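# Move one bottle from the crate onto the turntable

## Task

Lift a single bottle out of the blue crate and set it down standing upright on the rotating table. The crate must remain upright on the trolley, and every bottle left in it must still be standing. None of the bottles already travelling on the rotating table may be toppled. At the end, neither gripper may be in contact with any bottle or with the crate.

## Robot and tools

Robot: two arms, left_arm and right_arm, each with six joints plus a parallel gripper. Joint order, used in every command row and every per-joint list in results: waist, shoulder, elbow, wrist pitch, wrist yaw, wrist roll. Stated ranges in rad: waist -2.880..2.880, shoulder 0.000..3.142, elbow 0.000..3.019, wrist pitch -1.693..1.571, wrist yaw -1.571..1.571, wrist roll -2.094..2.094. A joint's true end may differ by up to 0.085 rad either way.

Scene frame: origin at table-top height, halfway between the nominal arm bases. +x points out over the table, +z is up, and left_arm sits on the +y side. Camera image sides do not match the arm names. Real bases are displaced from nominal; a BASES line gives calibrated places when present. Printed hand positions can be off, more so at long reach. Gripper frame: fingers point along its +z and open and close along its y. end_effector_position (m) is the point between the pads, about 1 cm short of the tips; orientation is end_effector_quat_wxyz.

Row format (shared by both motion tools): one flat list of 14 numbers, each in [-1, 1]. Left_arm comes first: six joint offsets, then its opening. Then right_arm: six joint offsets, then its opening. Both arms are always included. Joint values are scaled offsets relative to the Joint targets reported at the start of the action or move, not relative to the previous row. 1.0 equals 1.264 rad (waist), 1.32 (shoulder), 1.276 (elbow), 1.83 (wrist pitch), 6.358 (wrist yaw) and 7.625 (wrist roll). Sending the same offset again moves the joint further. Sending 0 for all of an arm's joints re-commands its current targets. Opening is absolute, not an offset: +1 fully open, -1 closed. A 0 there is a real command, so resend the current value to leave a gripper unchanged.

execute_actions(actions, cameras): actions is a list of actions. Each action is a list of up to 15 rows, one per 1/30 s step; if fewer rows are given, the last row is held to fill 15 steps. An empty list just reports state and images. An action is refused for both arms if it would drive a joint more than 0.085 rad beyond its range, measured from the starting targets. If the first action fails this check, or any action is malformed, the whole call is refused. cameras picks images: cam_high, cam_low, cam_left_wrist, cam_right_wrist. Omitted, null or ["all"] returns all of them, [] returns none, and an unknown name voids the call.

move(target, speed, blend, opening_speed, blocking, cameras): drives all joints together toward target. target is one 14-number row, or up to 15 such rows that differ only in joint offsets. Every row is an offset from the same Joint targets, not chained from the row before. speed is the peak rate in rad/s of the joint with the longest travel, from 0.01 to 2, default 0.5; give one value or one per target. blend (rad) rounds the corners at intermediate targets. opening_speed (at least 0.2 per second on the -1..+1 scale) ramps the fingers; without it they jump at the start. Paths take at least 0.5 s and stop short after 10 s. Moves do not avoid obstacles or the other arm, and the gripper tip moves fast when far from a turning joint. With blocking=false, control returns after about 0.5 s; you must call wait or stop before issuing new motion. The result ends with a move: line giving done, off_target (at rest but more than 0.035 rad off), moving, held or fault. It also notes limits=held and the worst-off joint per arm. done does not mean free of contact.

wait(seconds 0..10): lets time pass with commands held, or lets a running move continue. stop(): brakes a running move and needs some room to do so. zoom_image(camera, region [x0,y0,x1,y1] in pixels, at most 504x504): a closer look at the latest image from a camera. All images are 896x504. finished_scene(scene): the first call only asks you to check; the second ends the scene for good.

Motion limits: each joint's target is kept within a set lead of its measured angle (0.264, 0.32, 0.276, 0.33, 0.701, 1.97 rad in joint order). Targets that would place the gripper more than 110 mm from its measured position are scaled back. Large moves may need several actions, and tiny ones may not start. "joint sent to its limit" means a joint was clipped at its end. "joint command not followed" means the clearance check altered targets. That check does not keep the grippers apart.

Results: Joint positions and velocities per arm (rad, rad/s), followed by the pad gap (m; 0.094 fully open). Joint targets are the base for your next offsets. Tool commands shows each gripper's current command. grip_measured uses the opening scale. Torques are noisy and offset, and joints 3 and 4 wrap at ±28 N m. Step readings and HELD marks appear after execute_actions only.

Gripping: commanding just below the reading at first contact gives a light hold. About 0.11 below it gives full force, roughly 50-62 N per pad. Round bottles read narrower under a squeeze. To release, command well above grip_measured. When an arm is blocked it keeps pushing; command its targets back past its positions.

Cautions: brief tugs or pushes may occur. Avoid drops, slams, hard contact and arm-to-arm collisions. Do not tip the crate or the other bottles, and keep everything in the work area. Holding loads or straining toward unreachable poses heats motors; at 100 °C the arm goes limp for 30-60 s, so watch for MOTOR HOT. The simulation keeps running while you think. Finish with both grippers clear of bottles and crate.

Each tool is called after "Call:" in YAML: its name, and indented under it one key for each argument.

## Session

Call:
execute_actions:
  actions: []

Scene clock: 0.00 s.
left_arm: end_effector_position=(+0.0216, +0.1621, +0.1444) grip_measured=+1.000 end_effector_quat_wxyz=(-0.015, -0.401, +0.915, +0.051) | right_arm: end_effector_position=(+0.5912, -0.2308, +0.3851) grip_measured=+1.000 end_effector_quat_wxyz=(+0.513, +0.534, +0.671, +0.040)
Joint names: [waist, shoulder, elbow, wrist pitch, wrist yaw, wrist roll]
Joint positions: left_arm=[-1.211 0.912 0.694 -1.453 0.036 -2.039 0.094] | right_arm=[0.154 1.41 1.397 -0.625 0.66 1.177 0.094]
Joint velocities: left_arm=[0.005 -0.005 -0.012 -0.012 -0.007 -0.022 0] | right_arm=[0.005 -0.015 -0.012 -0.007 0.066 -0.007 0]
Joint torques (N m): no reading
Motor temperatures (°C): left_arm=[34 31 43 23 25 25 25] | right_arm=[28 27 42 29 24 26 23]
Heat: left arm: hottest elbow 43 °C; right arm: hottest elbow 42 °C.
Joint targets: left_arm=[-1.211 0.911 0.719 -1.453 0.036 -2.039] | right_arm=[0.154 1.408 1.429 -0.621 0.660 1.177]
Tool commands: left_gripper/opening=+1.0 right_gripper/opening=+1.0

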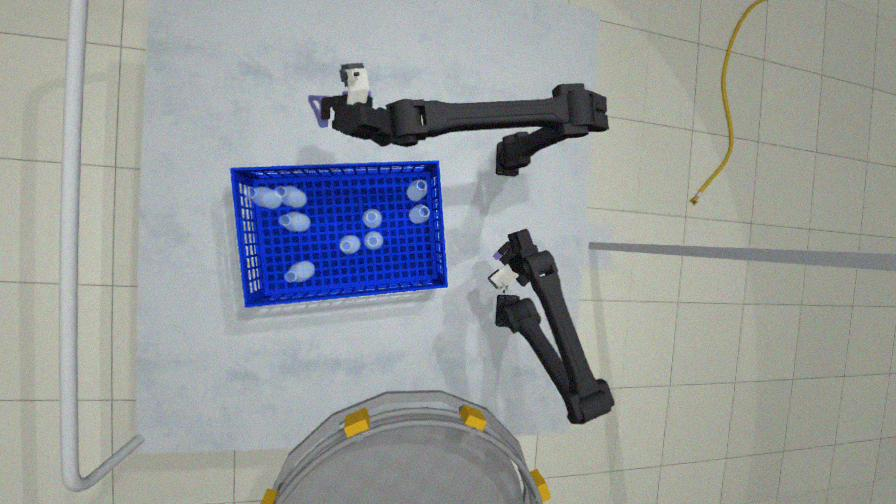

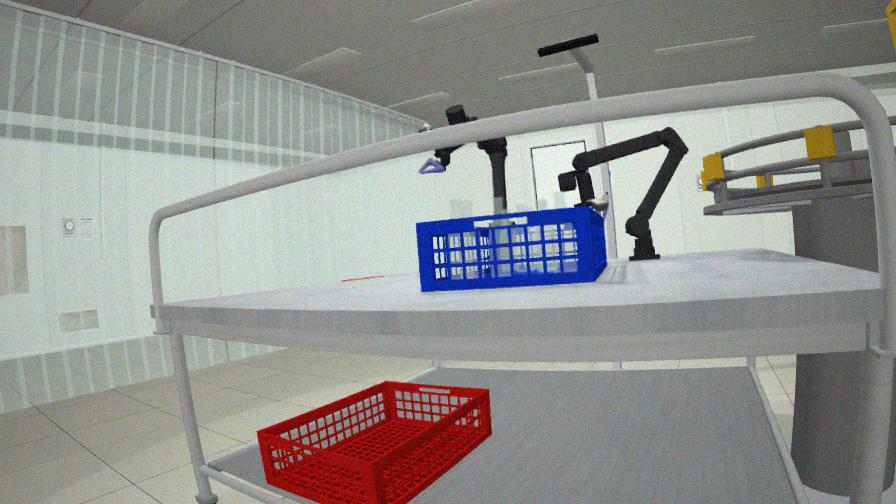

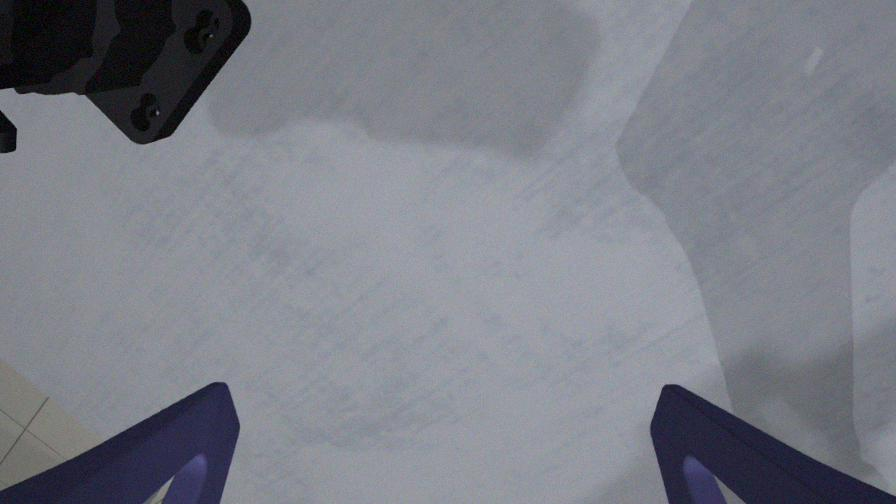

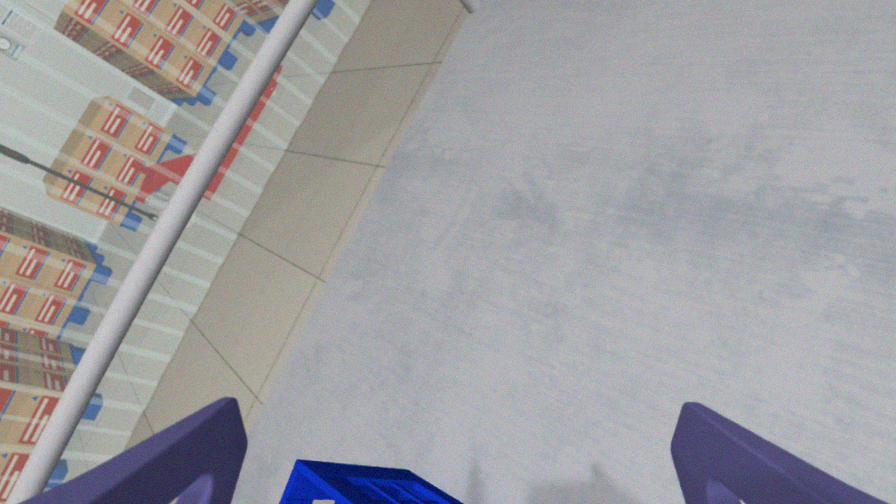

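Call:
zoom_image:
  camera: "cam_high"
  region: [220, 150, 460, 320]

Call:
zoom_image:
  camera: "cam_high"
  region: [240, 380, 580, 504]

Call:
zoom_image:
  camera: "cam_low"
  region: [392, 100, 896, 300]

Scaled by 2.100 from the camera's 896x504 image, which has a finer 1280x720 frame.

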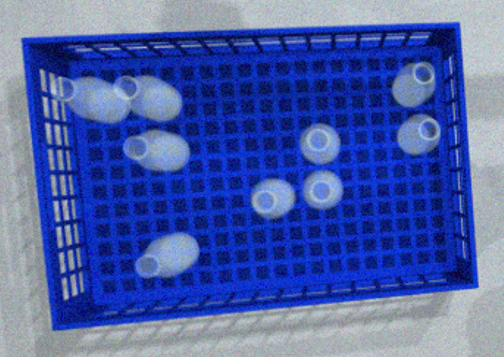

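Scaled by 1.482 from the camera's 896x504 image, which has a finer 1280x720 frame.

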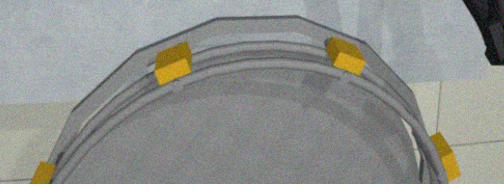

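Scaled by 1.000.

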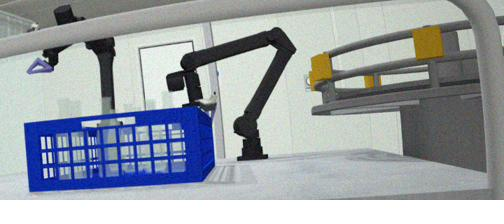

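Call:
move:
  target: [0.8038,0.2644,0.5619,0.4077,-0.0057,0.2674,1,0,0,0,0,0,0,1]
  speed: 1.0
  cameras: ["cam_left_wrist","cam_high"]

Scene clock: 39.60 s.
left_arm: end_effector_position=(+0.4990, +0.2357, +0.4237) grip_measured=+1.000 end_effector_quat_wxyz=(+0.468, +0.083, +0.879, -0.050) | right_arm: end_effector_position=(+0.5912, -0.2308, +0.3851) grip_measured=+1.000 end_effector_quat_wxyz=(+0.513, +0.534, +0.671, +0.040)
Joint names: [waist, shoulder, elbow, wrist pitch, wrist yaw, wrist roll]
Joint positions: left_arm=[-0.195 1.248 1.379 -0.722 0.001 -0.011 0.094] | right_arm=[0.154 1.41 1.397 -0.625 0.66 1.177 0.094]
Joint velocities: left_arm=[-0.015 -0.005 0.017 0.002 -0.037 -0.022 0] | right_arm=[-0.005 -0.024 -0.007 0.007 0.066 -0.022 0]
Joint torques (N m): left_arm=[-1.67 -9.41 12.83 2.39 -0.11 -0.01] | right_arm=[-0.62 -9.35 13.33 1.5 0.12 0.08]
Motor temperatures (°C): left_arm=[34 30 50 23 25 25 25] | right_arm=[27 28 52 29 24 26 23]
Heat: left arm: hottest elbow 50 °C; right arm: hottest elbow 52 °C.
Joint targets: left_arm=[-0.195 1.260 1.436 -0.706 -0.001 0.000] | right_arm=[0.154 1.408 1.429 -0.621 0.660 1.177]
move: off_target (left_arm); left_arm: the elbow is farthest, 0.057 rad from its target
Images, in order (width x height): cam_high 896x504, cam_left_wrist 896x504.

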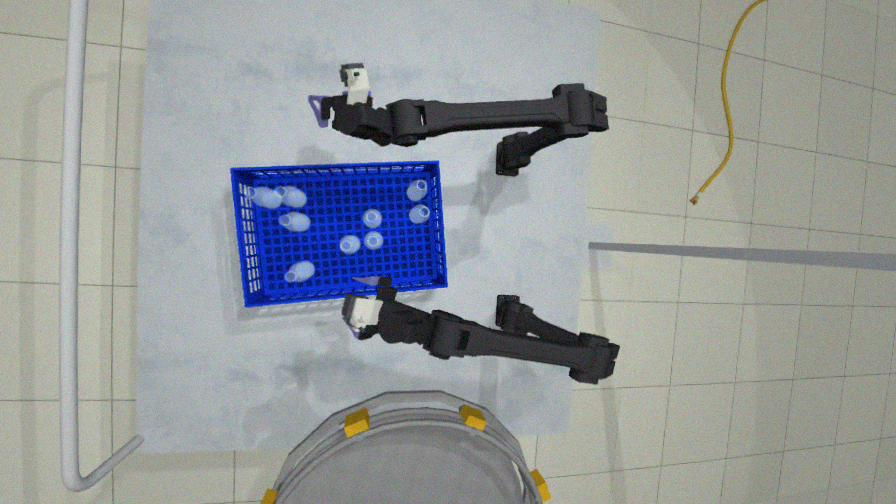

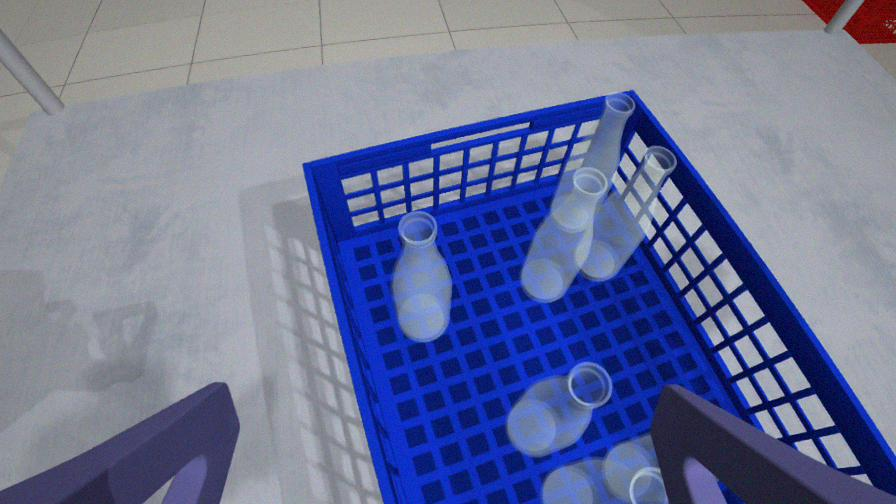

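Call:
move:
  target:
    - [0.0265,0.1303,-0.2056,0.2719,0.0002,0,1,0,0,0,0,0,0,1]
    - [0.0265,0.197,-0.2375,0.3437,0.0002,0,1,0,0,0,0,0,0,1]
  speed: 0.5
  blend: 0.08
  cameras: ["cam_left_wrist"]

Scene clock: 75.40 s.
left_arm: end_effector_position=(+0.5919, +0.2342, +0.2482) grip_measured=+1.000 end_effector_quat_wxyz=(+0.512, +0.069, +0.855, -0.047) | right_arm: end_effector_position=(+0.5912, -0.2308, +0.3851) grip_measured=+1.000 end_effector_quat_wxyz=(+0.513, +0.534, +0.671, +0.040)
Joint names: [waist, shoulder, elbow, wrist pitch, wrist yaw, wrist roll]
Joint positions: left_arm=[-0.169 1.523 1.125 -0.093 0.001 -0.01 0.094] | right_arm=[0.154 1.41 1.397 -0.625 0.66 1.177 0.094]
Joint velocities: left_arm=[0.015 -0.005 -0.007 -0.012 0.037 -0.066 0] | right_arm=[-0.005 0.005 -0.007 0.002 0.007 -0.007 0]
Joint torques (N m): left_arm=[-0.73 -14.15 9.05 2.45 -0.03 -0.04] | right_arm=[-0.62 -9.41 13.33 1.5 0.12 0.08]
Motor temperatures (°C): left_arm=[34 30 59 24 25 25 25] | right_arm=[27 29 57 29 24 26 23]
Heat: left arm: hottest elbow 59 °C; right arm: hottest elbow 57 °C.
Joint targets: left_arm=[-0.162 1.521 1.133 -0.078 0.001 0.000] | right_arm=[0.154 1.408 1.429 -0.621 0.660 1.177]
move: done; blend cut to 0.0657 rad at target 1
Images, in order (width x height): cam_left_wrist 896x504.

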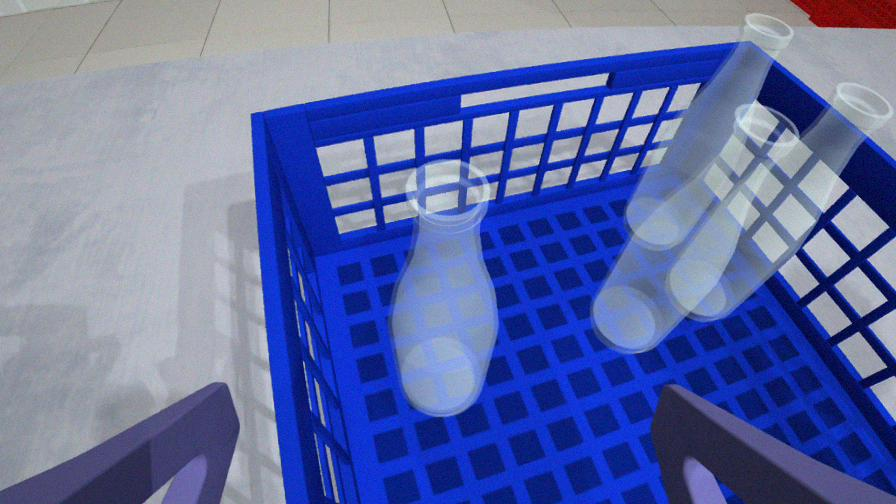

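Call:
move:
  target: [-0.0047,0.1917,0.192,0.0333,-0.0002,0.0052,1,0,0,0,0,0,0,1]
  speed: 0.35
  cameras: ["cam_left_wrist","cam_high"]

Scene clock: 111.10 s.
left_arm: end_effector_position=(+0.6749, +0.2199, +0.2141) grip_measured=+1.000 end_effector_quat_wxyz=(+0.520, +0.086, +0.849, -0.038) | right_arm: end_effector_position=(+0.5912, -0.2308, +0.3851) grip_measured=+1.000 end_effector_quat_wxyz=(+0.513, +0.534, +0.671, +0.040)
Joint names: [waist, shoulder, elbow, wrist pitch, wrist yaw, wrist roll]
Joint positions: left_arm=[-0.169 1.762 1.321 -0.032 0.001 0.029 0.094] | right_arm=[0.154 1.41 1.397 -0.625 0.66 1.177 0.094]
Joint velocities: left_arm=[-0.005 -0.005 -0.032 -0.007 -0.022 0.037 0] | right_arm=[0.005 0.005 -0.002 0.002 0.095 0.037 0]
Joint torques (N m): left_arm=[-1.9 -16.26 12.26 2.63 -0.09 -0.02] | right_arm=[-0.62 -9.41 13.31 1.51 0.12 0.07]
Motor temperatures (°C): left_arm=[34 31 56 24 25 25 25] | right_arm=[27 29 59 29 24 26 23]
Heat: left arm: hottest elbow 56 °C; right arm: hottest elbow 59 °C.
Joint targets: left_arm=[-0.168 1.773 1.378 -0.017 -0.001 0.040] | right_arm=[0.154 1.408 1.429 -0.621 0.660 1.177]
move: off_target (left_arm); left_arm: the elbow is farthest, 0.057 rad from its target
Images, in order (width x height): cam_high 896x504, cam_left_wrist 896x504.

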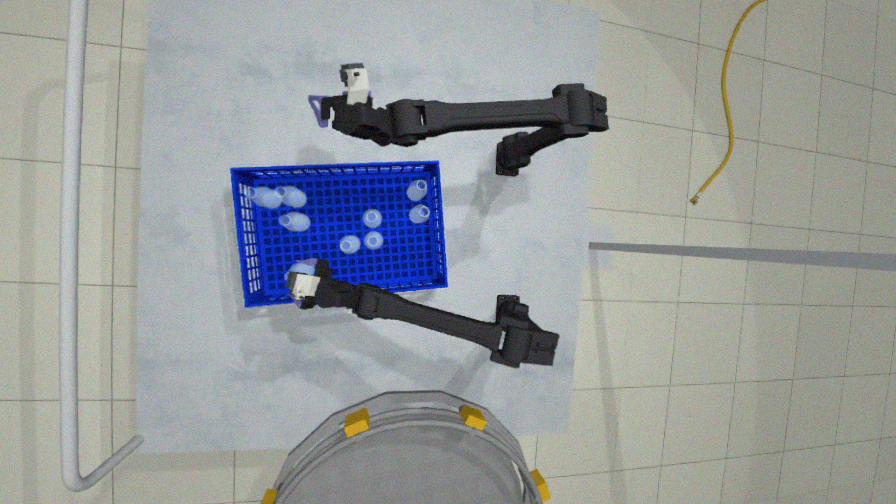

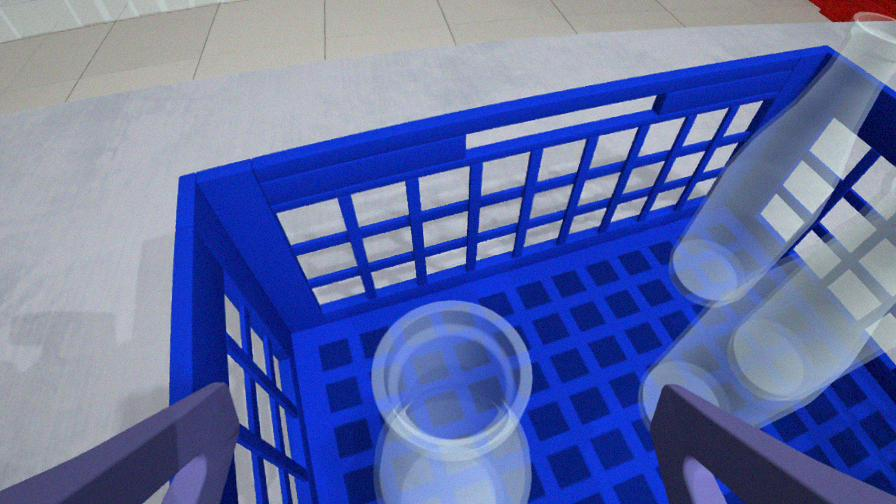

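Call:
move:
  target: [0,0.0227,0.0122,0,0,0,1,0,0,0,0,0,0,1]
  speed: 0.1
  cameras: ["cam_left_wrist"]

Scene clock: 123.13 s.
left_arm: end_effector_position=(+0.6814, +0.2187, +0.2025) grip_measured=+1.000 end_effector_quat_wxyz=(+0.515, +0.086, +0.852, -0.037) | right_arm: end_effector_position=(+0.5912, -0.2308, +0.3851) grip_measured=+1.000 end_effector_quat_wxyz=(+0.513, +0.534, +0.671, +0.040)
Joint names: [waist, shoulder, elbow, wrist pitch, wrist yaw, wrist roll]
Joint positions: left_arm=[-0.169 1.791 1.337 -0.032 0.001 0.029 0.094] | right_arm=[0.154 1.41 1.397 -0.625 0.66 1.177 0.094]
Joint velocities: left_arm=[-0.005 -0.015 -0.007 0.007 0.022 0.051 0] | right_arm=[-0.005 -0.005 0.007 0.007 -0.007 -0.007 0]
Joint torques (N m): left_arm=[-1.67 -16.44 12.23 2.55 -0.09 -0.05] | right_arm=[-0.56 -9.35 13.33 1.48 0.12 0.08]
Motor temperatures (°C): left_arm=[33 33 58 24 25 25 25] | right_arm=[27 29 60 29 24 26 23]
Heat: left arm: hottest elbow 58 °C; right arm: hottest elbow 60 °C.
Joint targets: left_arm=[-0.168 1.804 1.393 -0.017 -0.001 0.040] | right_arm=[0.154 1.408 1.429 -0.621 0.660 1.177]
move: off_target (left_arm); left_arm: the elbow is farthest, 0.057 rad from its target
Images, in order (width x height): cam_left_wrist 896x504.

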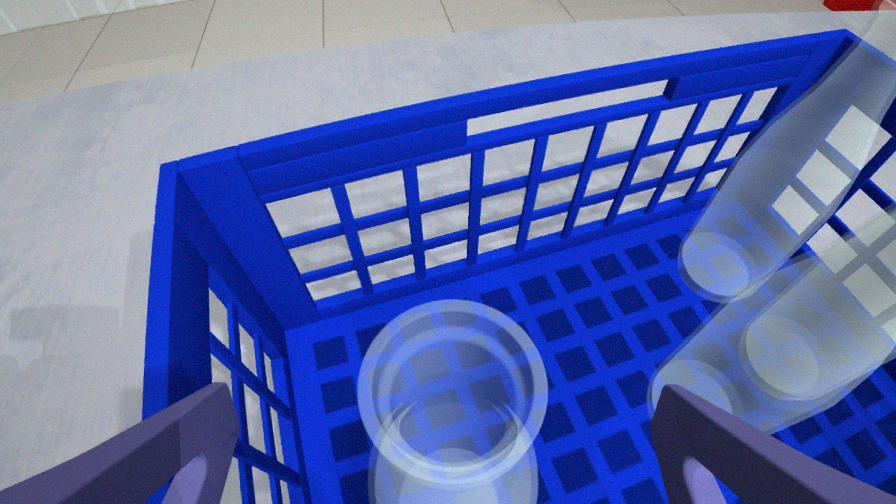

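Call:
move:
  target: [0,0.0036,0.0099,-0.0043,0,0,-0.7,0,0,0,0,0,0,1]
  speed: 0.1
  opening_speed: 0.7
  cameras: ["cam_left_wrist"]

Scene clock: 145.20 s.
left_arm: end_effector_position=(+0.6853, +0.2181, +0.2094) grip_measured=-0.353 end_effector_quat_wxyz=(+0.520, +0.086, +0.849, -0.037) | right_arm: end_effector_position=(+0.5912, -0.2308, +0.3851) grip_measured=+1.000 end_effector_quat_wxyz=(+0.513, +0.534, +0.671, +0.040)
Joint names: [waist, shoulder, elbow, wrist pitch, wrist yaw, wrist roll]
Joint positions: left_arm=[-0.169 1.792 1.351 -0.032 0.001 0.03 0.03] | right_arm=[0.154 1.41 1.397 -0.625 0.66 1.177 0.094]
Joint velocities: left_arm=[-0.005 0.005 0.017 -0.017 -0.066 -0.022 0] | right_arm=[-0.005 -0.005 -0.012 0.012 -0.007 -0.022 0]
Joint torques (N m): left_arm=[-1.08 -16.26 12.16 2.18 -0.08 -0.04] | right_arm=[-0.62 -9.41 13.33 1.51 0.12 0.08]
Motor temperatures (°C): left_arm=[33 35 56 24 25 25 25] | right_arm=[27 29 61 29 24 26 23]
Heat: left arm: hottest elbow 56 °C; right arm: hottest elbow 61 °C.
Joint targets: left_arm=[-0.168 1.808 1.406 -0.024 0.000 0.040] | right_arm=[0.154 1.408 1.429 -0.621 0.660 1.177]
move: off_target (left_arm); left_arm: the elbow is farthest, 0.055 rad from its target
Images, in order (width x height): cam_left_wrist 896x504.

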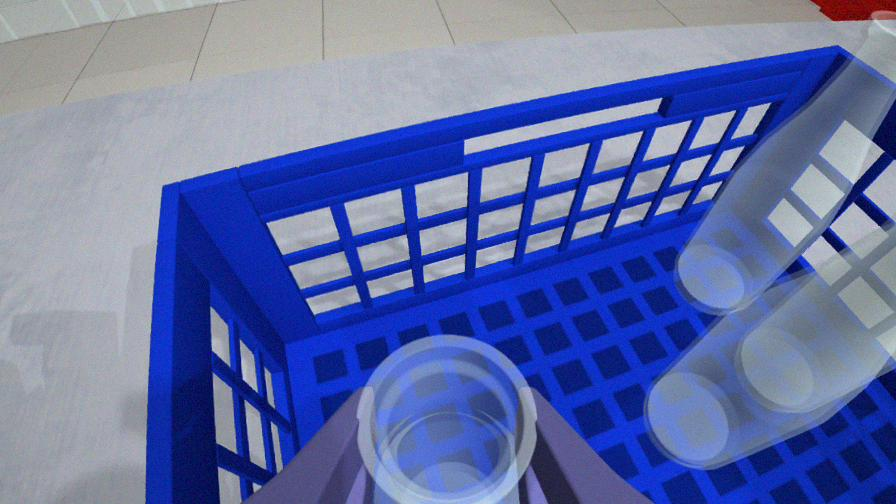

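Call:
move:
  target: [0,-0.1008,0.1254,-0.1333,0,0,-0.7,0,0,0,0,0,0,1]
  speed: 0.3
  cameras: ["cam_left_wrist"]

Scene clock: 175.30 s.
left_arm: end_effector_position=(+0.6803, +0.2189, +0.3092) grip_measured=-0.353 end_effector_quat_wxyz=(+0.520, +0.086, +0.849, -0.037) | right_arm: end_effector_position=(+0.5912, -0.2308, +0.3851) grip_measured=+1.000 end_effector_quat_wxyz=(+0.513, +0.534, +0.671, +0.040)
Joint names: [waist, shoulder, elbow, wrist pitch, wrist yaw, wrist roll]
Joint positions: left_arm=[-0.169 1.698 1.498 -0.274 0.001 0.03 0.03] | right_arm=[0.154 1.41 1.397 -0.625 0.66 1.177 0.094]
Joint velocities: left_arm=[-0.005 -0.005 0.017 -0.007 -0.007 0.007 0] | right_arm=[0.005 -0.024 0.007 -0.022 -0.037 -0.051 0]
Joint torques (N m): left_arm=[-1.38 -19.49 13.7 2.25 -0.12 -0.03] | right_arm=[-0.56 -9.41 13.33 1.48 0.12 0.08]
Motor temperatures (°C): left_arm=[33 33 63 23 25 25 26] | right_arm=[27 29 61 28 24 26 23]
Heat: left arm: hottest elbow 63 °C; right arm: hottest elbow 61 °C.
Joint targets: left_arm=[-0.168 1.675 1.566 -0.268 0.000 0.040] | right_arm=[0.154 1.408 1.429 -0.621 0.660 1.177]
move: off_target (left_arm); left_arm: the elbow is farthest, 0.068 rad from its target
Images, in order (width x height): cam_left_wrist 896x504.

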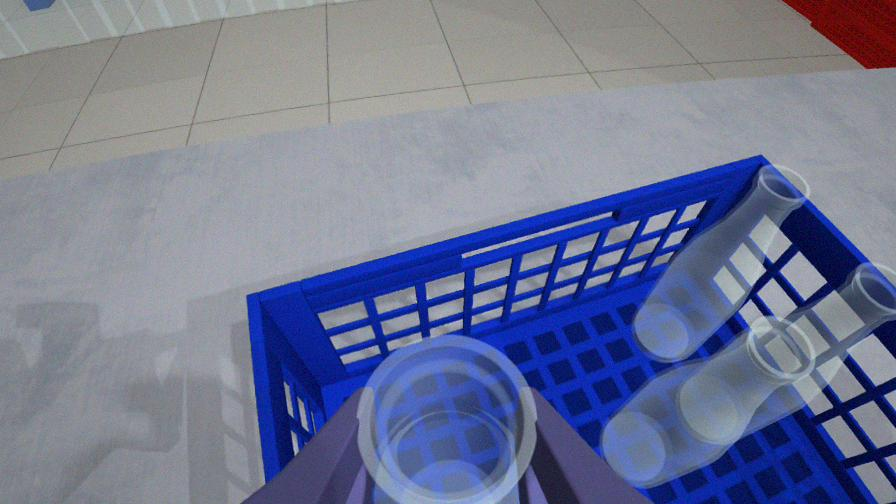

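Call:
move:
  target:
    - [0.0538,-0.1212,0.0478,-0.1235,0,0,-0.7,0,0,0,0,0,0,1]
    - [0.2516,-0.3258,0.0815,-0.2984,0,0,-0.7,0,0,0,0,0,0,1]
    - [0.4652,-0.4371,0.1544,-0.4415,0,0,-0.7,0,0,0,0,0,0,1]
  speed: 0.5
  blend: 0.08
  cameras: ["cam_left_wrist","cam_high"]

Scene clock: 189.67 s.
left_arm: end_effector_position=(+0.3679, +0.5220, +0.6037) grip_measured=-0.354 end_effector_quat_wxyz=(+0.508, -0.163, +0.838, +0.114) | right_arm: end_effector_position=(+0.5912, -0.2308, +0.3851) grip_measured=+1.000 end_effector_quat_wxyz=(+0.513, +0.534, +0.671, +0.040)
Joint names: [waist, shoulder, elbow, wrist pitch, wrist yaw, wrist roll]
Joint positions: left_arm=[0.416 1.103 1.708 -1.082 0.001 0.029 0.03] | right_arm=[0.154 1.41 1.397 -0.625 0.66 1.177 0.094]
Joint velocities: left_arm=[-0.005 -0.005 0.002 -0.027 -0.051 -0.051 0] | right_arm=[-0.015 -0.005 -0.022 -0.012 -0.007 -0.081 0]
Joint torques (N m): left_arm=[-1.49 -6.36 11.75 2.18 -0.11 -0.02] | right_arm=[-0.62 -9.47 13.33 1.47 0.12 0.08]
Motor temperatures (°C): left_arm=[33 34 66 23 25 25 27] | right_arm=[27 29 62 28 24 26 23]
Heat: left arm: hottest elbow 66 °C; right arm: hottest elbow 62 °C.
Joint targets: left_arm=[0.420 1.098 1.763 -1.076 -0.001 0.040] | right_arm=[0.154 1.408 1.429 -0.621 0.660 1.177]
move: off_target (left_arm); left_arm: the elbow is farthest, 0.055 rad from its target
Images, in order (width x height): cam_high 896x504, cam_left_wrist 896x504.

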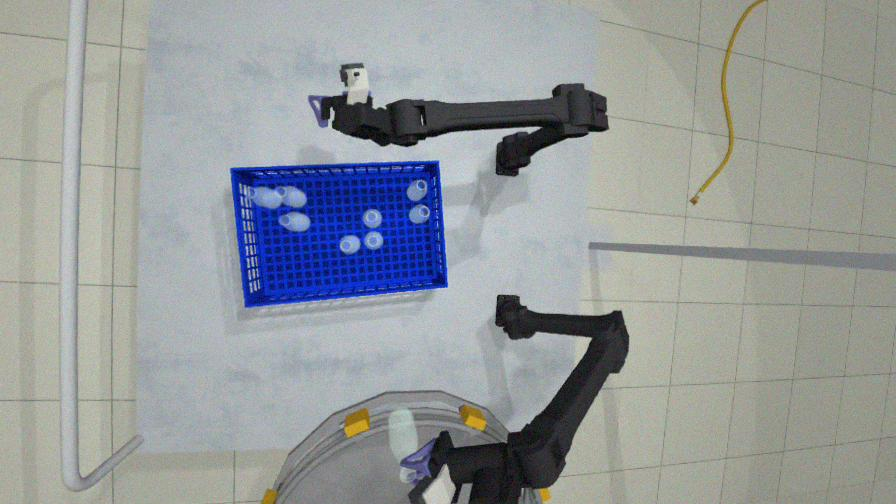

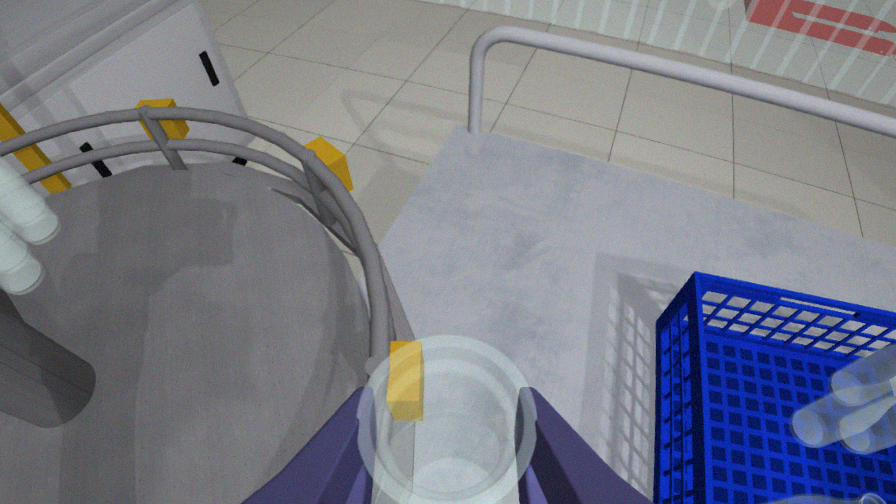

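Call:
move:
  target:
    - [0.2967,0,0,0,0,0,-0.7,0,0,0,0,0,0,1]
    - [0.2967,0.4447,0.2688,0.1454,0,0,-0.7,0,0,0,0,0,0,1]
    - [0.2967,0.375,0.0102,0.277,0,0,-0.7,0,0,0,0,0,0,1]
  speed: [0.5,0.5,0.35]
  blend: 0.08
  cameras: ["cam_left_wrist","cam_high"]

Scene clock: 231.47 s.
left_arm: end_effector_position=(+0.4625, +0.8466, +0.4435) grip_measured=-0.354 end_effector_quat_wxyz=(+0.481, -0.314, +0.791, +0.208) | right_arm: end_effector_position=(+0.5912, -0.2308, +0.3851) grip_measured=+1.000 end_effector_quat_wxyz=(+0.513, +0.534, +0.671, +0.040)
Joint names: [waist, shoulder, elbow, wrist pitch, wrist yaw, wrist roll]
Joint positions: left_arm=[0.789 1.629 1.759 -0.598 0.001 0.03 0.03] | right_arm=[0.154 1.41 1.397 -0.625 0.66 1.177 0.094]
Joint velocities: left_arm=[-0.015 -0.005 -0.007 -0.007 -0.022 0.051 -0.001] | right_arm=[0.005 -0.005 -0.007 -0.012 -0.037 0.051 0]
Joint torques (N m): left_arm=[-1.38 -19.31 10.19 3.02 -0.06 -0.04] | right_arm=[-0.62 -9.35 13.33 1.5 0.12 0.08]
Motor temperatures (°C): left_arm=[33 33 61 23 25 25 27] | right_arm=[27 29 63 28 24 26 23]
Heat: left arm: hottest elbow 61 °C; right arm: hottest elbow 63 °C.
Joint targets: left_arm=[0.795 1.593 1.776 -0.570 0.000 0.040] | right_arm=[0.154 1.408 1.429 -0.621 0.660 1.177]
move: off_target (left_arm); left_arm: the shoulder is farthest, 0.036 rad from its target
Images, in order (width x height): cam_high 896x504, cam_left_wrist 896x504.

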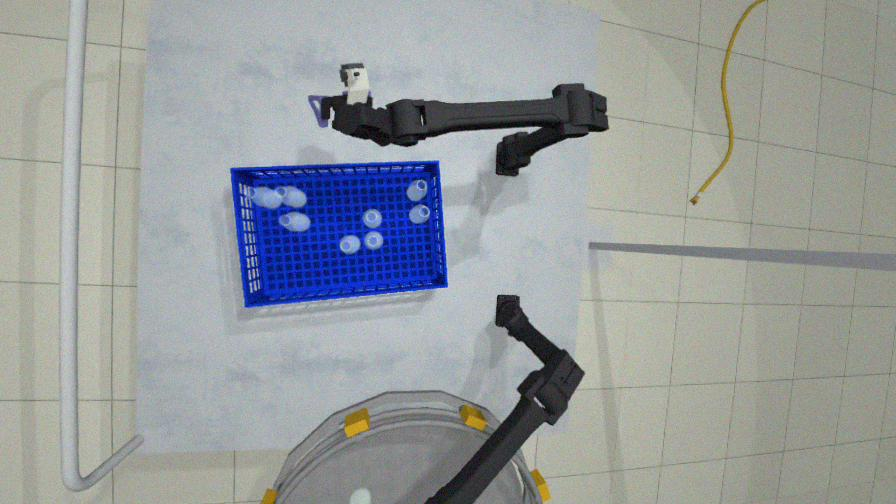

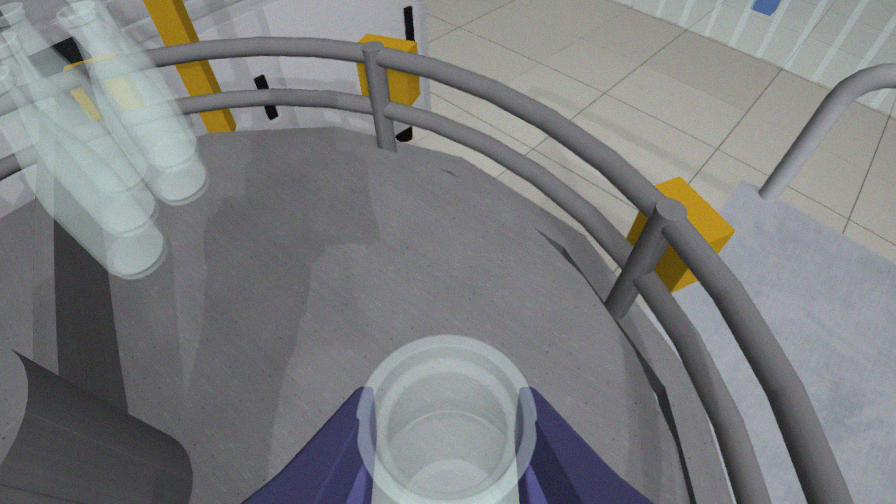

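Call:
move:
  target: [0,-0.0068,-0.047,0.028,0,0,-0.7,0,0,0,0,0,0,1]
  speed: 0.06
  cameras: ["cam_left_wrist"]

Scene clock: 264.07 s.
left_arm: end_effector_position=(+0.4626, +0.8467, +0.4224) grip_measured=-0.354 end_effector_quat_wxyz=(+0.480, -0.315, +0.792, +0.207) | right_arm: end_effector_position=(+0.5912, -0.2308, +0.3851) grip_measured=+1.000 end_effector_quat_wxyz=(+0.513, +0.534, +0.671, +0.040)
Joint names: [waist, shoulder, elbow, wrist pitch, wrist yaw, wrist roll]
Joint positions: left_arm=[0.789 1.625 1.701 -0.547 0.001 0.03 0.03] | right_arm=[0.154 1.41 1.397 -0.625 0.66 1.177 0.094]
Joint velocities: left_arm=[-0.005 0.005 -0.032 0.007 0.037 0.022 0] | right_arm=[-0.005 -0.015 0.022 -0.002 0.007 0.081 0]
Joint torques (N m): left_arm=[-1.61 -19.14 10.04 3.26 -0.07 -0.01] | right_arm=[-0.62 -9.35 13.33 1.48 0.12 0.08]
Motor temperatures (°C): left_arm=[33 33 58 24 25 25 28] | right_arm=[26 29 63 28 24 26 23]
Heat: left arm: hottest elbow 58 °C; right arm: hottest elbow 63 °C.
Joint targets: left_arm=[0.795 1.584 1.716 -0.518 0.000 0.040] | right_arm=[0.154 1.408 1.429 -0.621 0.660 1.177]
move: off_target (left_arm); left_arm: the shoulder is farthest, 0.041 rad from its target
Images, in order (width x height): cam_left_wrist 896x504.

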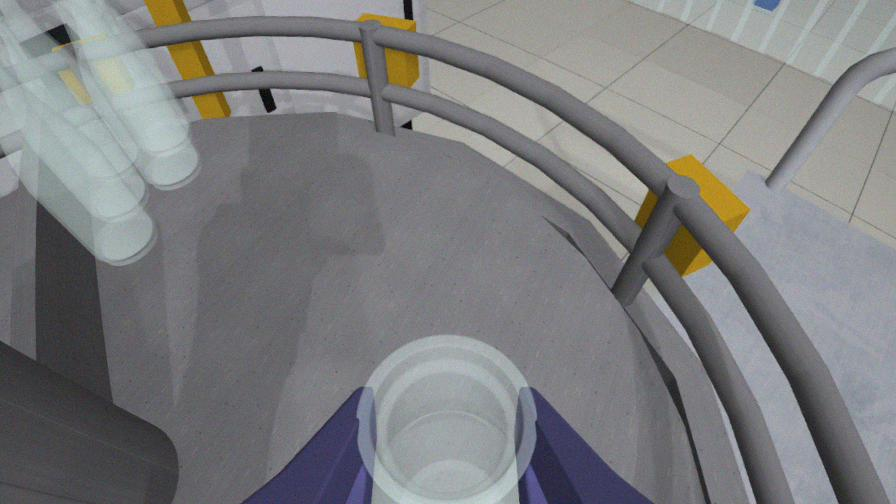

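Call:
move:
  target: [0,-0.0008,-0.0118,0.0076,0,0,-0.7,0,0,0,0,0,0,1]
  speed: 0.04
  cameras: ["cam_left_wrist"]

Scene clock: 269.73 s.
left_arm: end_effector_position=(+0.4622, +0.8463, +0.4181) grip_measured=-0.354 end_effector_quat_wxyz=(+0.480, -0.315, +0.792, +0.208) | right_arm: end_effector_position=(+0.5912, -0.2308, +0.3851) grip_measured=+1.000 end_effector_quat_wxyz=(+0.513, +0.534, +0.671, +0.040)
Joint names: [waist, shoulder, elbow, wrist pitch, wrist yaw, wrist roll]
Joint positions: left_arm=[0.789 1.622 1.686 -0.534 0.001 0.03 0.03] | right_arm=[0.154 1.41 1.397 -0.625 0.66 1.177 0.094]
Joint velocities: left_arm=[0.005 0.005 -0.017 -0.012 -0.051 -0.022 0] | right_arm=[-0.005 0.005 -0.017 0.007 -0.007 0.037 0]
Joint torques (N m): left_arm=[-1.2 -18.67 10.02 3.07 -0.05 -0.02] | right_arm=[-0.62 -9.41 13.33 1.48 0.12 0.08]
Motor temperatures (°C): left_arm=[33 34 58 24 25 25 28] | right_arm=[26 29 63 28 24 26 23]
Heat: left arm: hottest elbow 58 °C; right arm: hottest elbow 63 °C.
Joint targets: left_arm=[0.795 1.583 1.701 -0.504 0.000 0.040] | right_arm=[0.154 1.408 1.429 -0.621 0.660 1.177]
move: off_target (left_arm); left_arm: the shoulder is farthest, 0.039 rad from its target
Images, in order (width x height): cam_left_wrist 896x504.

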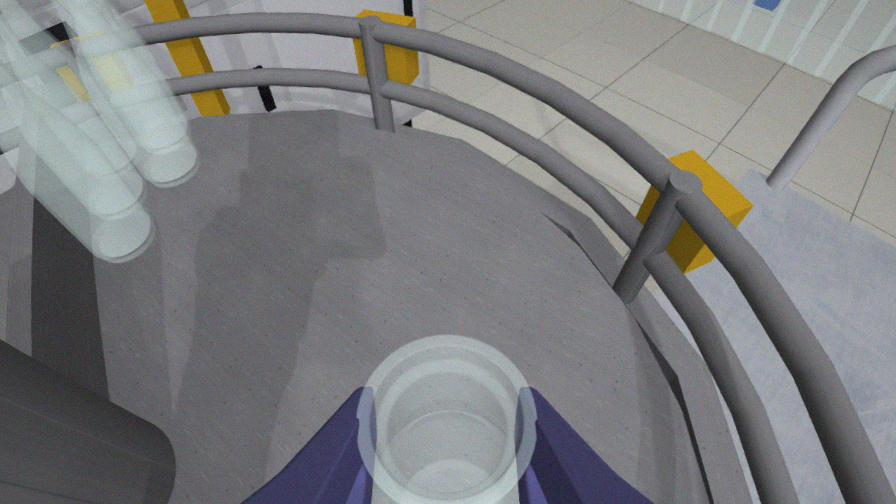

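Call:
move:
  target: [0, -0.0008, -0.0118, 0.0076, 0, 0, -0.7, 0, 0, 0, 0, 0, 0, 1]
  speed: 0.04
  cameras: ["cam_left_wrist"]

Scene clock: 290.20 s.
left_arm: end_effector_position=(+0.4621, +0.8461, +0.4133) grip_measured=-0.354 end_effector_quat_wxyz=(+0.480, -0.315, +0.792, +0.208) | right_arm: end_effector_position=(+0.5912, -0.2308, +0.3851) grip_measured=+1.000 end_effector_quat_wxyz=(+0.513, +0.534, +0.671, +0.040)
Joint names: [waist, shoulder, elbow, wrist pitch, wrist yaw, wrist roll]
Joint positions: left_arm=[0.789 1.621 1.671 -0.52 0.001 0.03 0.03] | right_arm=[0.154 1.41 1.397 -0.625 0.66 1.177 0.094]
Joint velocities: left_arm=[0.015 -0.015 -0.017 0.032 0.081 0.007 0] | right_arm=[0.005 -0.005 -0.002 0.002 -0.037 -0.037 0]
Joint torques (N m): left_arm=[-1.85 -18.96 10.26 3.07 -0.07 -0.02] | right_arm=[-0.67 -9.41 13.33 1.5 0.12 0.08]
Motor temperatures (°C): left_arm=[33 38 56 24 25 25 28] | right_arm=[26 29 64 28 24 26 23]
Heat: left arm: hottest elbow 56 °C; right arm: hottest elbow 64 °C.
Joint targets: left_arm=[0.795 1.582 1.686 -0.490 0.000 0.040] | right_arm=[0.154 1.408 1.429 -0.621 0.660 1.177]
move: off_target (left_arm); left_arm: the shoulder is farthest, 0.039 rad from its target
Images, in order (width x height): cam_left_wrist 896x504.

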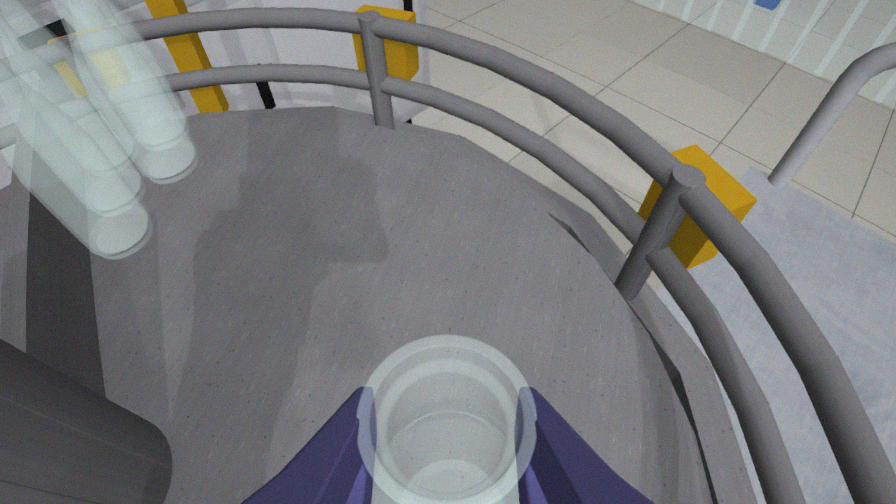

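Call:
move:
  target: [0, -0.0008, -0.0118, 0.0076, 0, 0, -0.7, 0, 0, 0, 0, 0, 0, 1]
  speed: 0.04
  cameras: ["cam_left_wrist"]

Scene clock: 294.00 s.
left_arm: end_effector_position=(+0.4619, +0.8460, +0.4079) grip_measured=-0.354 end_effector_quat_wxyz=(+0.480, -0.315, +0.792, +0.208) | right_arm: end_effector_position=(+0.5912, -0.2308, +0.3851) grip_measured=+1.000 end_effector_quat_wxyz=(+0.513, +0.534, +0.671, +0.040)
Joint names: [waist, shoulder, elbow, wrist pitch, wrist yaw, wrist roll]
Joint positions: left_arm=[0.789 1.619 1.656 -0.506 0.001 0.03 0.03] | right_arm=[0.154 1.41 1.397 -0.625 0.66 1.177 0.094]
Joint velocities: left_arm=[-0.015 -0.005 -0.007 -0.012 0.007 -0.037 0] | right_arm=[0.015 -0.005 0.017 0.022 -0.007 0.066 0]
Joint torques (N m): left_arm=[-1.08 -19.08 10.02 3.25 -0.07 -0.04] | right_arm=[-0.62 -9.41 13.33 1.48 0.12 0.08]
Motor temperatures (°C): left_arm=[33 38 57 24 25 25 28] | right_arm=[26 29 64 28 24 26 23]
Heat: left arm: hottest elbow 57 °C; right arm: hottest elbow 64 °C.
Joint targets: left_arm=[0.795 1.581 1.671 -0.477 0.000 0.040] | right_arm=[0.154 1.408 1.429 -0.621 0.660 1.177]
move: off_target (left_arm); left_arm: the shoulder is farthest, 0.038 rad from its target
Images, in order (width x height): cam_left_wrist 896x504.

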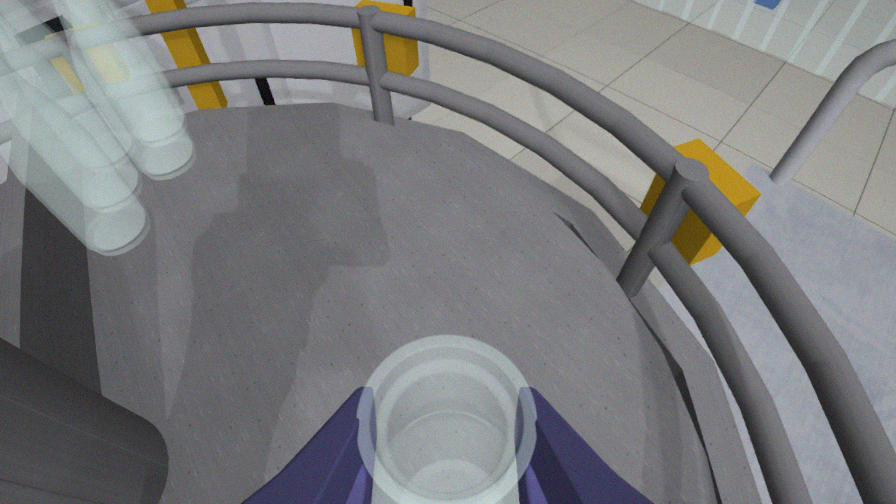

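Call:
move:
  target: [0, -0.0008, -0.0118, 0.0076, 0, 0, -0.7, 0, 0, 0, 0, 0, 0, 1]
  speed: 0.04
  cameras: ["cam_left_wrist"]

Scene clock: 297.23 s.
left_arm: end_effector_position=(+0.4618, +0.8459, +0.4026) grip_measured=-0.354 end_effector_quat_wxyz=(+0.480, -0.315, +0.792, +0.208) | right_arm: end_effector_position=(+0.5912, -0.2308, +0.3851) grip_measured=+1.000 end_effector_quat_wxyz=(+0.513, +0.534, +0.671, +0.040)
Joint names: [waist, shoulder, elbow, wrist pitch, wrist yaw, wrist roll]
Joint positions: left_arm=[0.789 1.619 1.641 -0.492 0.001 0.03 0.03] | right_arm=[0.154 1.41 1.397 -0.625 0.66 1.177 0.094]
Joint velocities: left_arm=[-0.005 -0.005 -0.002 -0.002 -0.007 -0.007 0] | right_arm=[-0.015 -0.005 -0.032 -0.007 -0.051 0.007 0]
Joint torques (N m): left_arm=[-1.73 -19.02 10.15 3.15 -0.09 -0.03] | right_arm=[-0.56 -9.41 13.33 1.5 0.12 0.08]
Motor temperatures (°C): left_arm=[33 37 57 24 25 25 28] | right_arm=[26 29 64 28 24 26 23]
Heat: left arm: hottest elbow 57 °C; right arm: hottest elbow 64 °C.
Joint targets: left_arm=[0.795 1.580 1.656 -0.462 0.000 0.040] | right_arm=[0.154 1.408 1.429 -0.621 0.660 1.177]
move: off_target (left_arm); left_arm: the shoulder is farthest, 0.039 rad from its target
Images, in order (width x height): cam_left_wrist 896x504.

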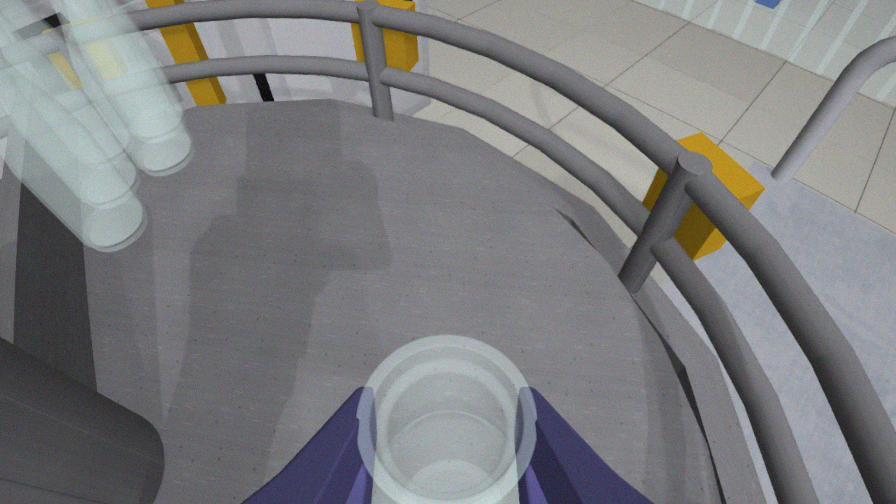

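Call:
move:
  target: [0, -0.0008, -0.0118, 0.0076, 0, 0, -0.7, 0, 0, 0, 0, 0, 0, 1]
  speed: 0.04
  cameras: ["cam_left_wrist", "cam_low", "cam_high"]

Call:
zoom_image:
  camera: "cam_left_wrist"
  region: [320, 310, 576, 504]

Scene clock: 313.87 s.
left_arm: end_effector_position=(+0.4616, +0.8456, +0.3975) grip_measured=-0.354 end_effector_quat_wxyz=(+0.480, -0.315, +0.792, +0.208) | right_arm: end_effector_position=(+0.5912, -0.2308, +0.3851) grip_measured=+1.000 end_effector_quat_wxyz=(+0.513, +0.534, +0.671, +0.040)
Joint names: [waist, shoulder, elbow, wrist pitch, wrist yaw, wrist roll]
Joint positions: left_arm=[0.789 1.617 1.626 -0.478 0.001 0.03 0.03] | right_arm=[0.154 1.41 1.397 -0.625 0.66 1.177 0.094]
Joint velocities: left_arm=[-0.005 0.005 -0.017 0.007 -0.007 -0.081 -0.001] | right_arm=[-0.015 -0.015 -0.012 0.012 -0.007 0.022 0]
Joint torques (N m): left_arm=[-1.44 -19.25 10.1 3.22 -0.09 -0.05] | right_arm=[-0.62 -9.35 13.31 1.5 0.12 0.08]
Motor temperatures (°C): left_arm=[33 37 56 24 25 25 28] | right_arm=[26 29 64 28 24 26 23]
Heat: left arm: hottest elbow 56 °C; right arm: hottest elbow 64 °C.
Joint targets: left_arm=[0.795 1.579 1.641 -0.449 0.000 0.040] | right_arm=[0.154 1.408 1.429 -0.621 0.660 1.177]
move: off_target (left_arm); left_arm: the shoulder is farthest, 0.039 rad from its target
Images, in order (width x height): cam_high 896x504, cam_low 896x504, cam_left_wrist 896x504.

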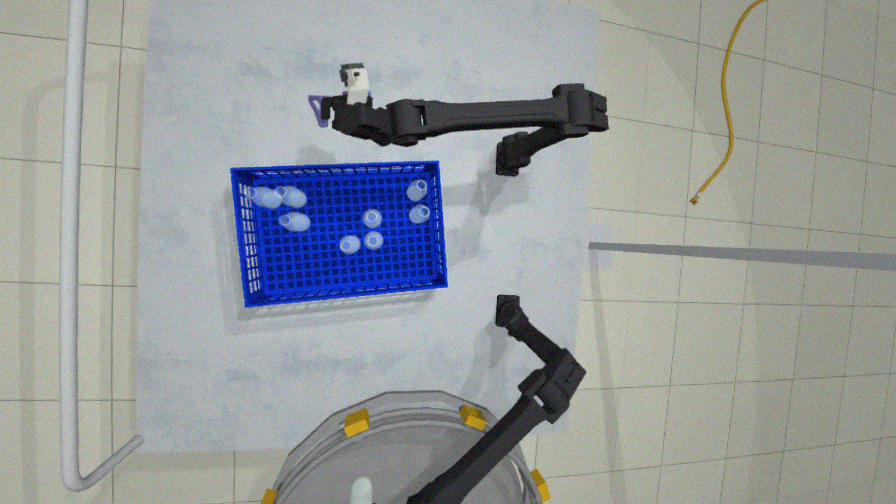

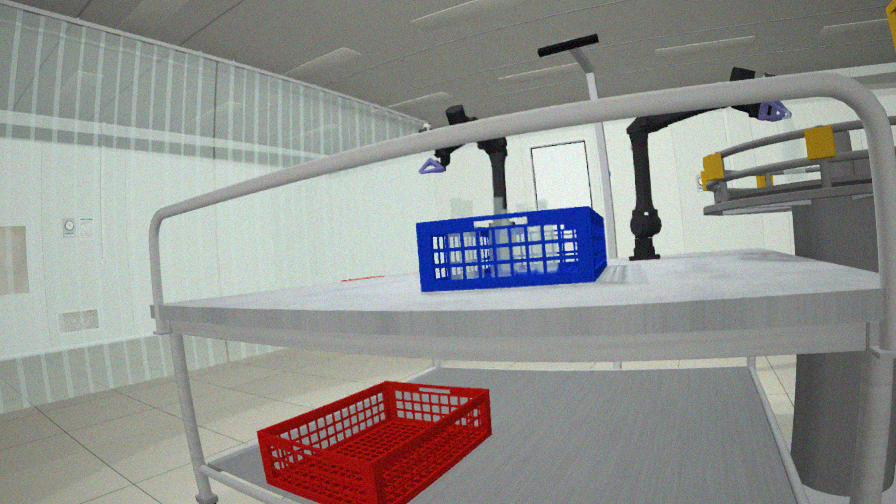

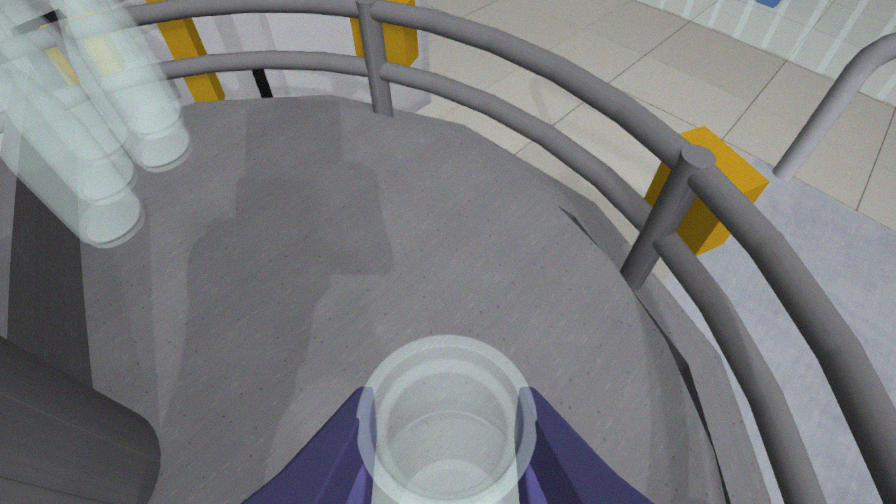

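Scaled by 1.969 from the camera's 896x504 image, which has a finer 1280x720 frame.

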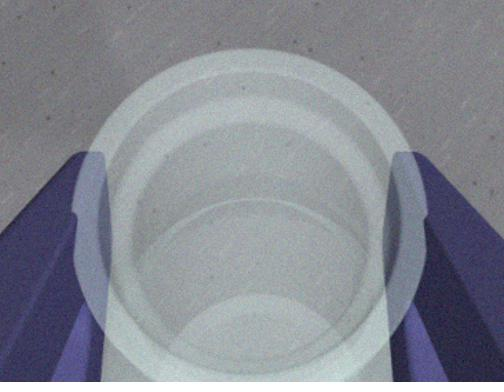

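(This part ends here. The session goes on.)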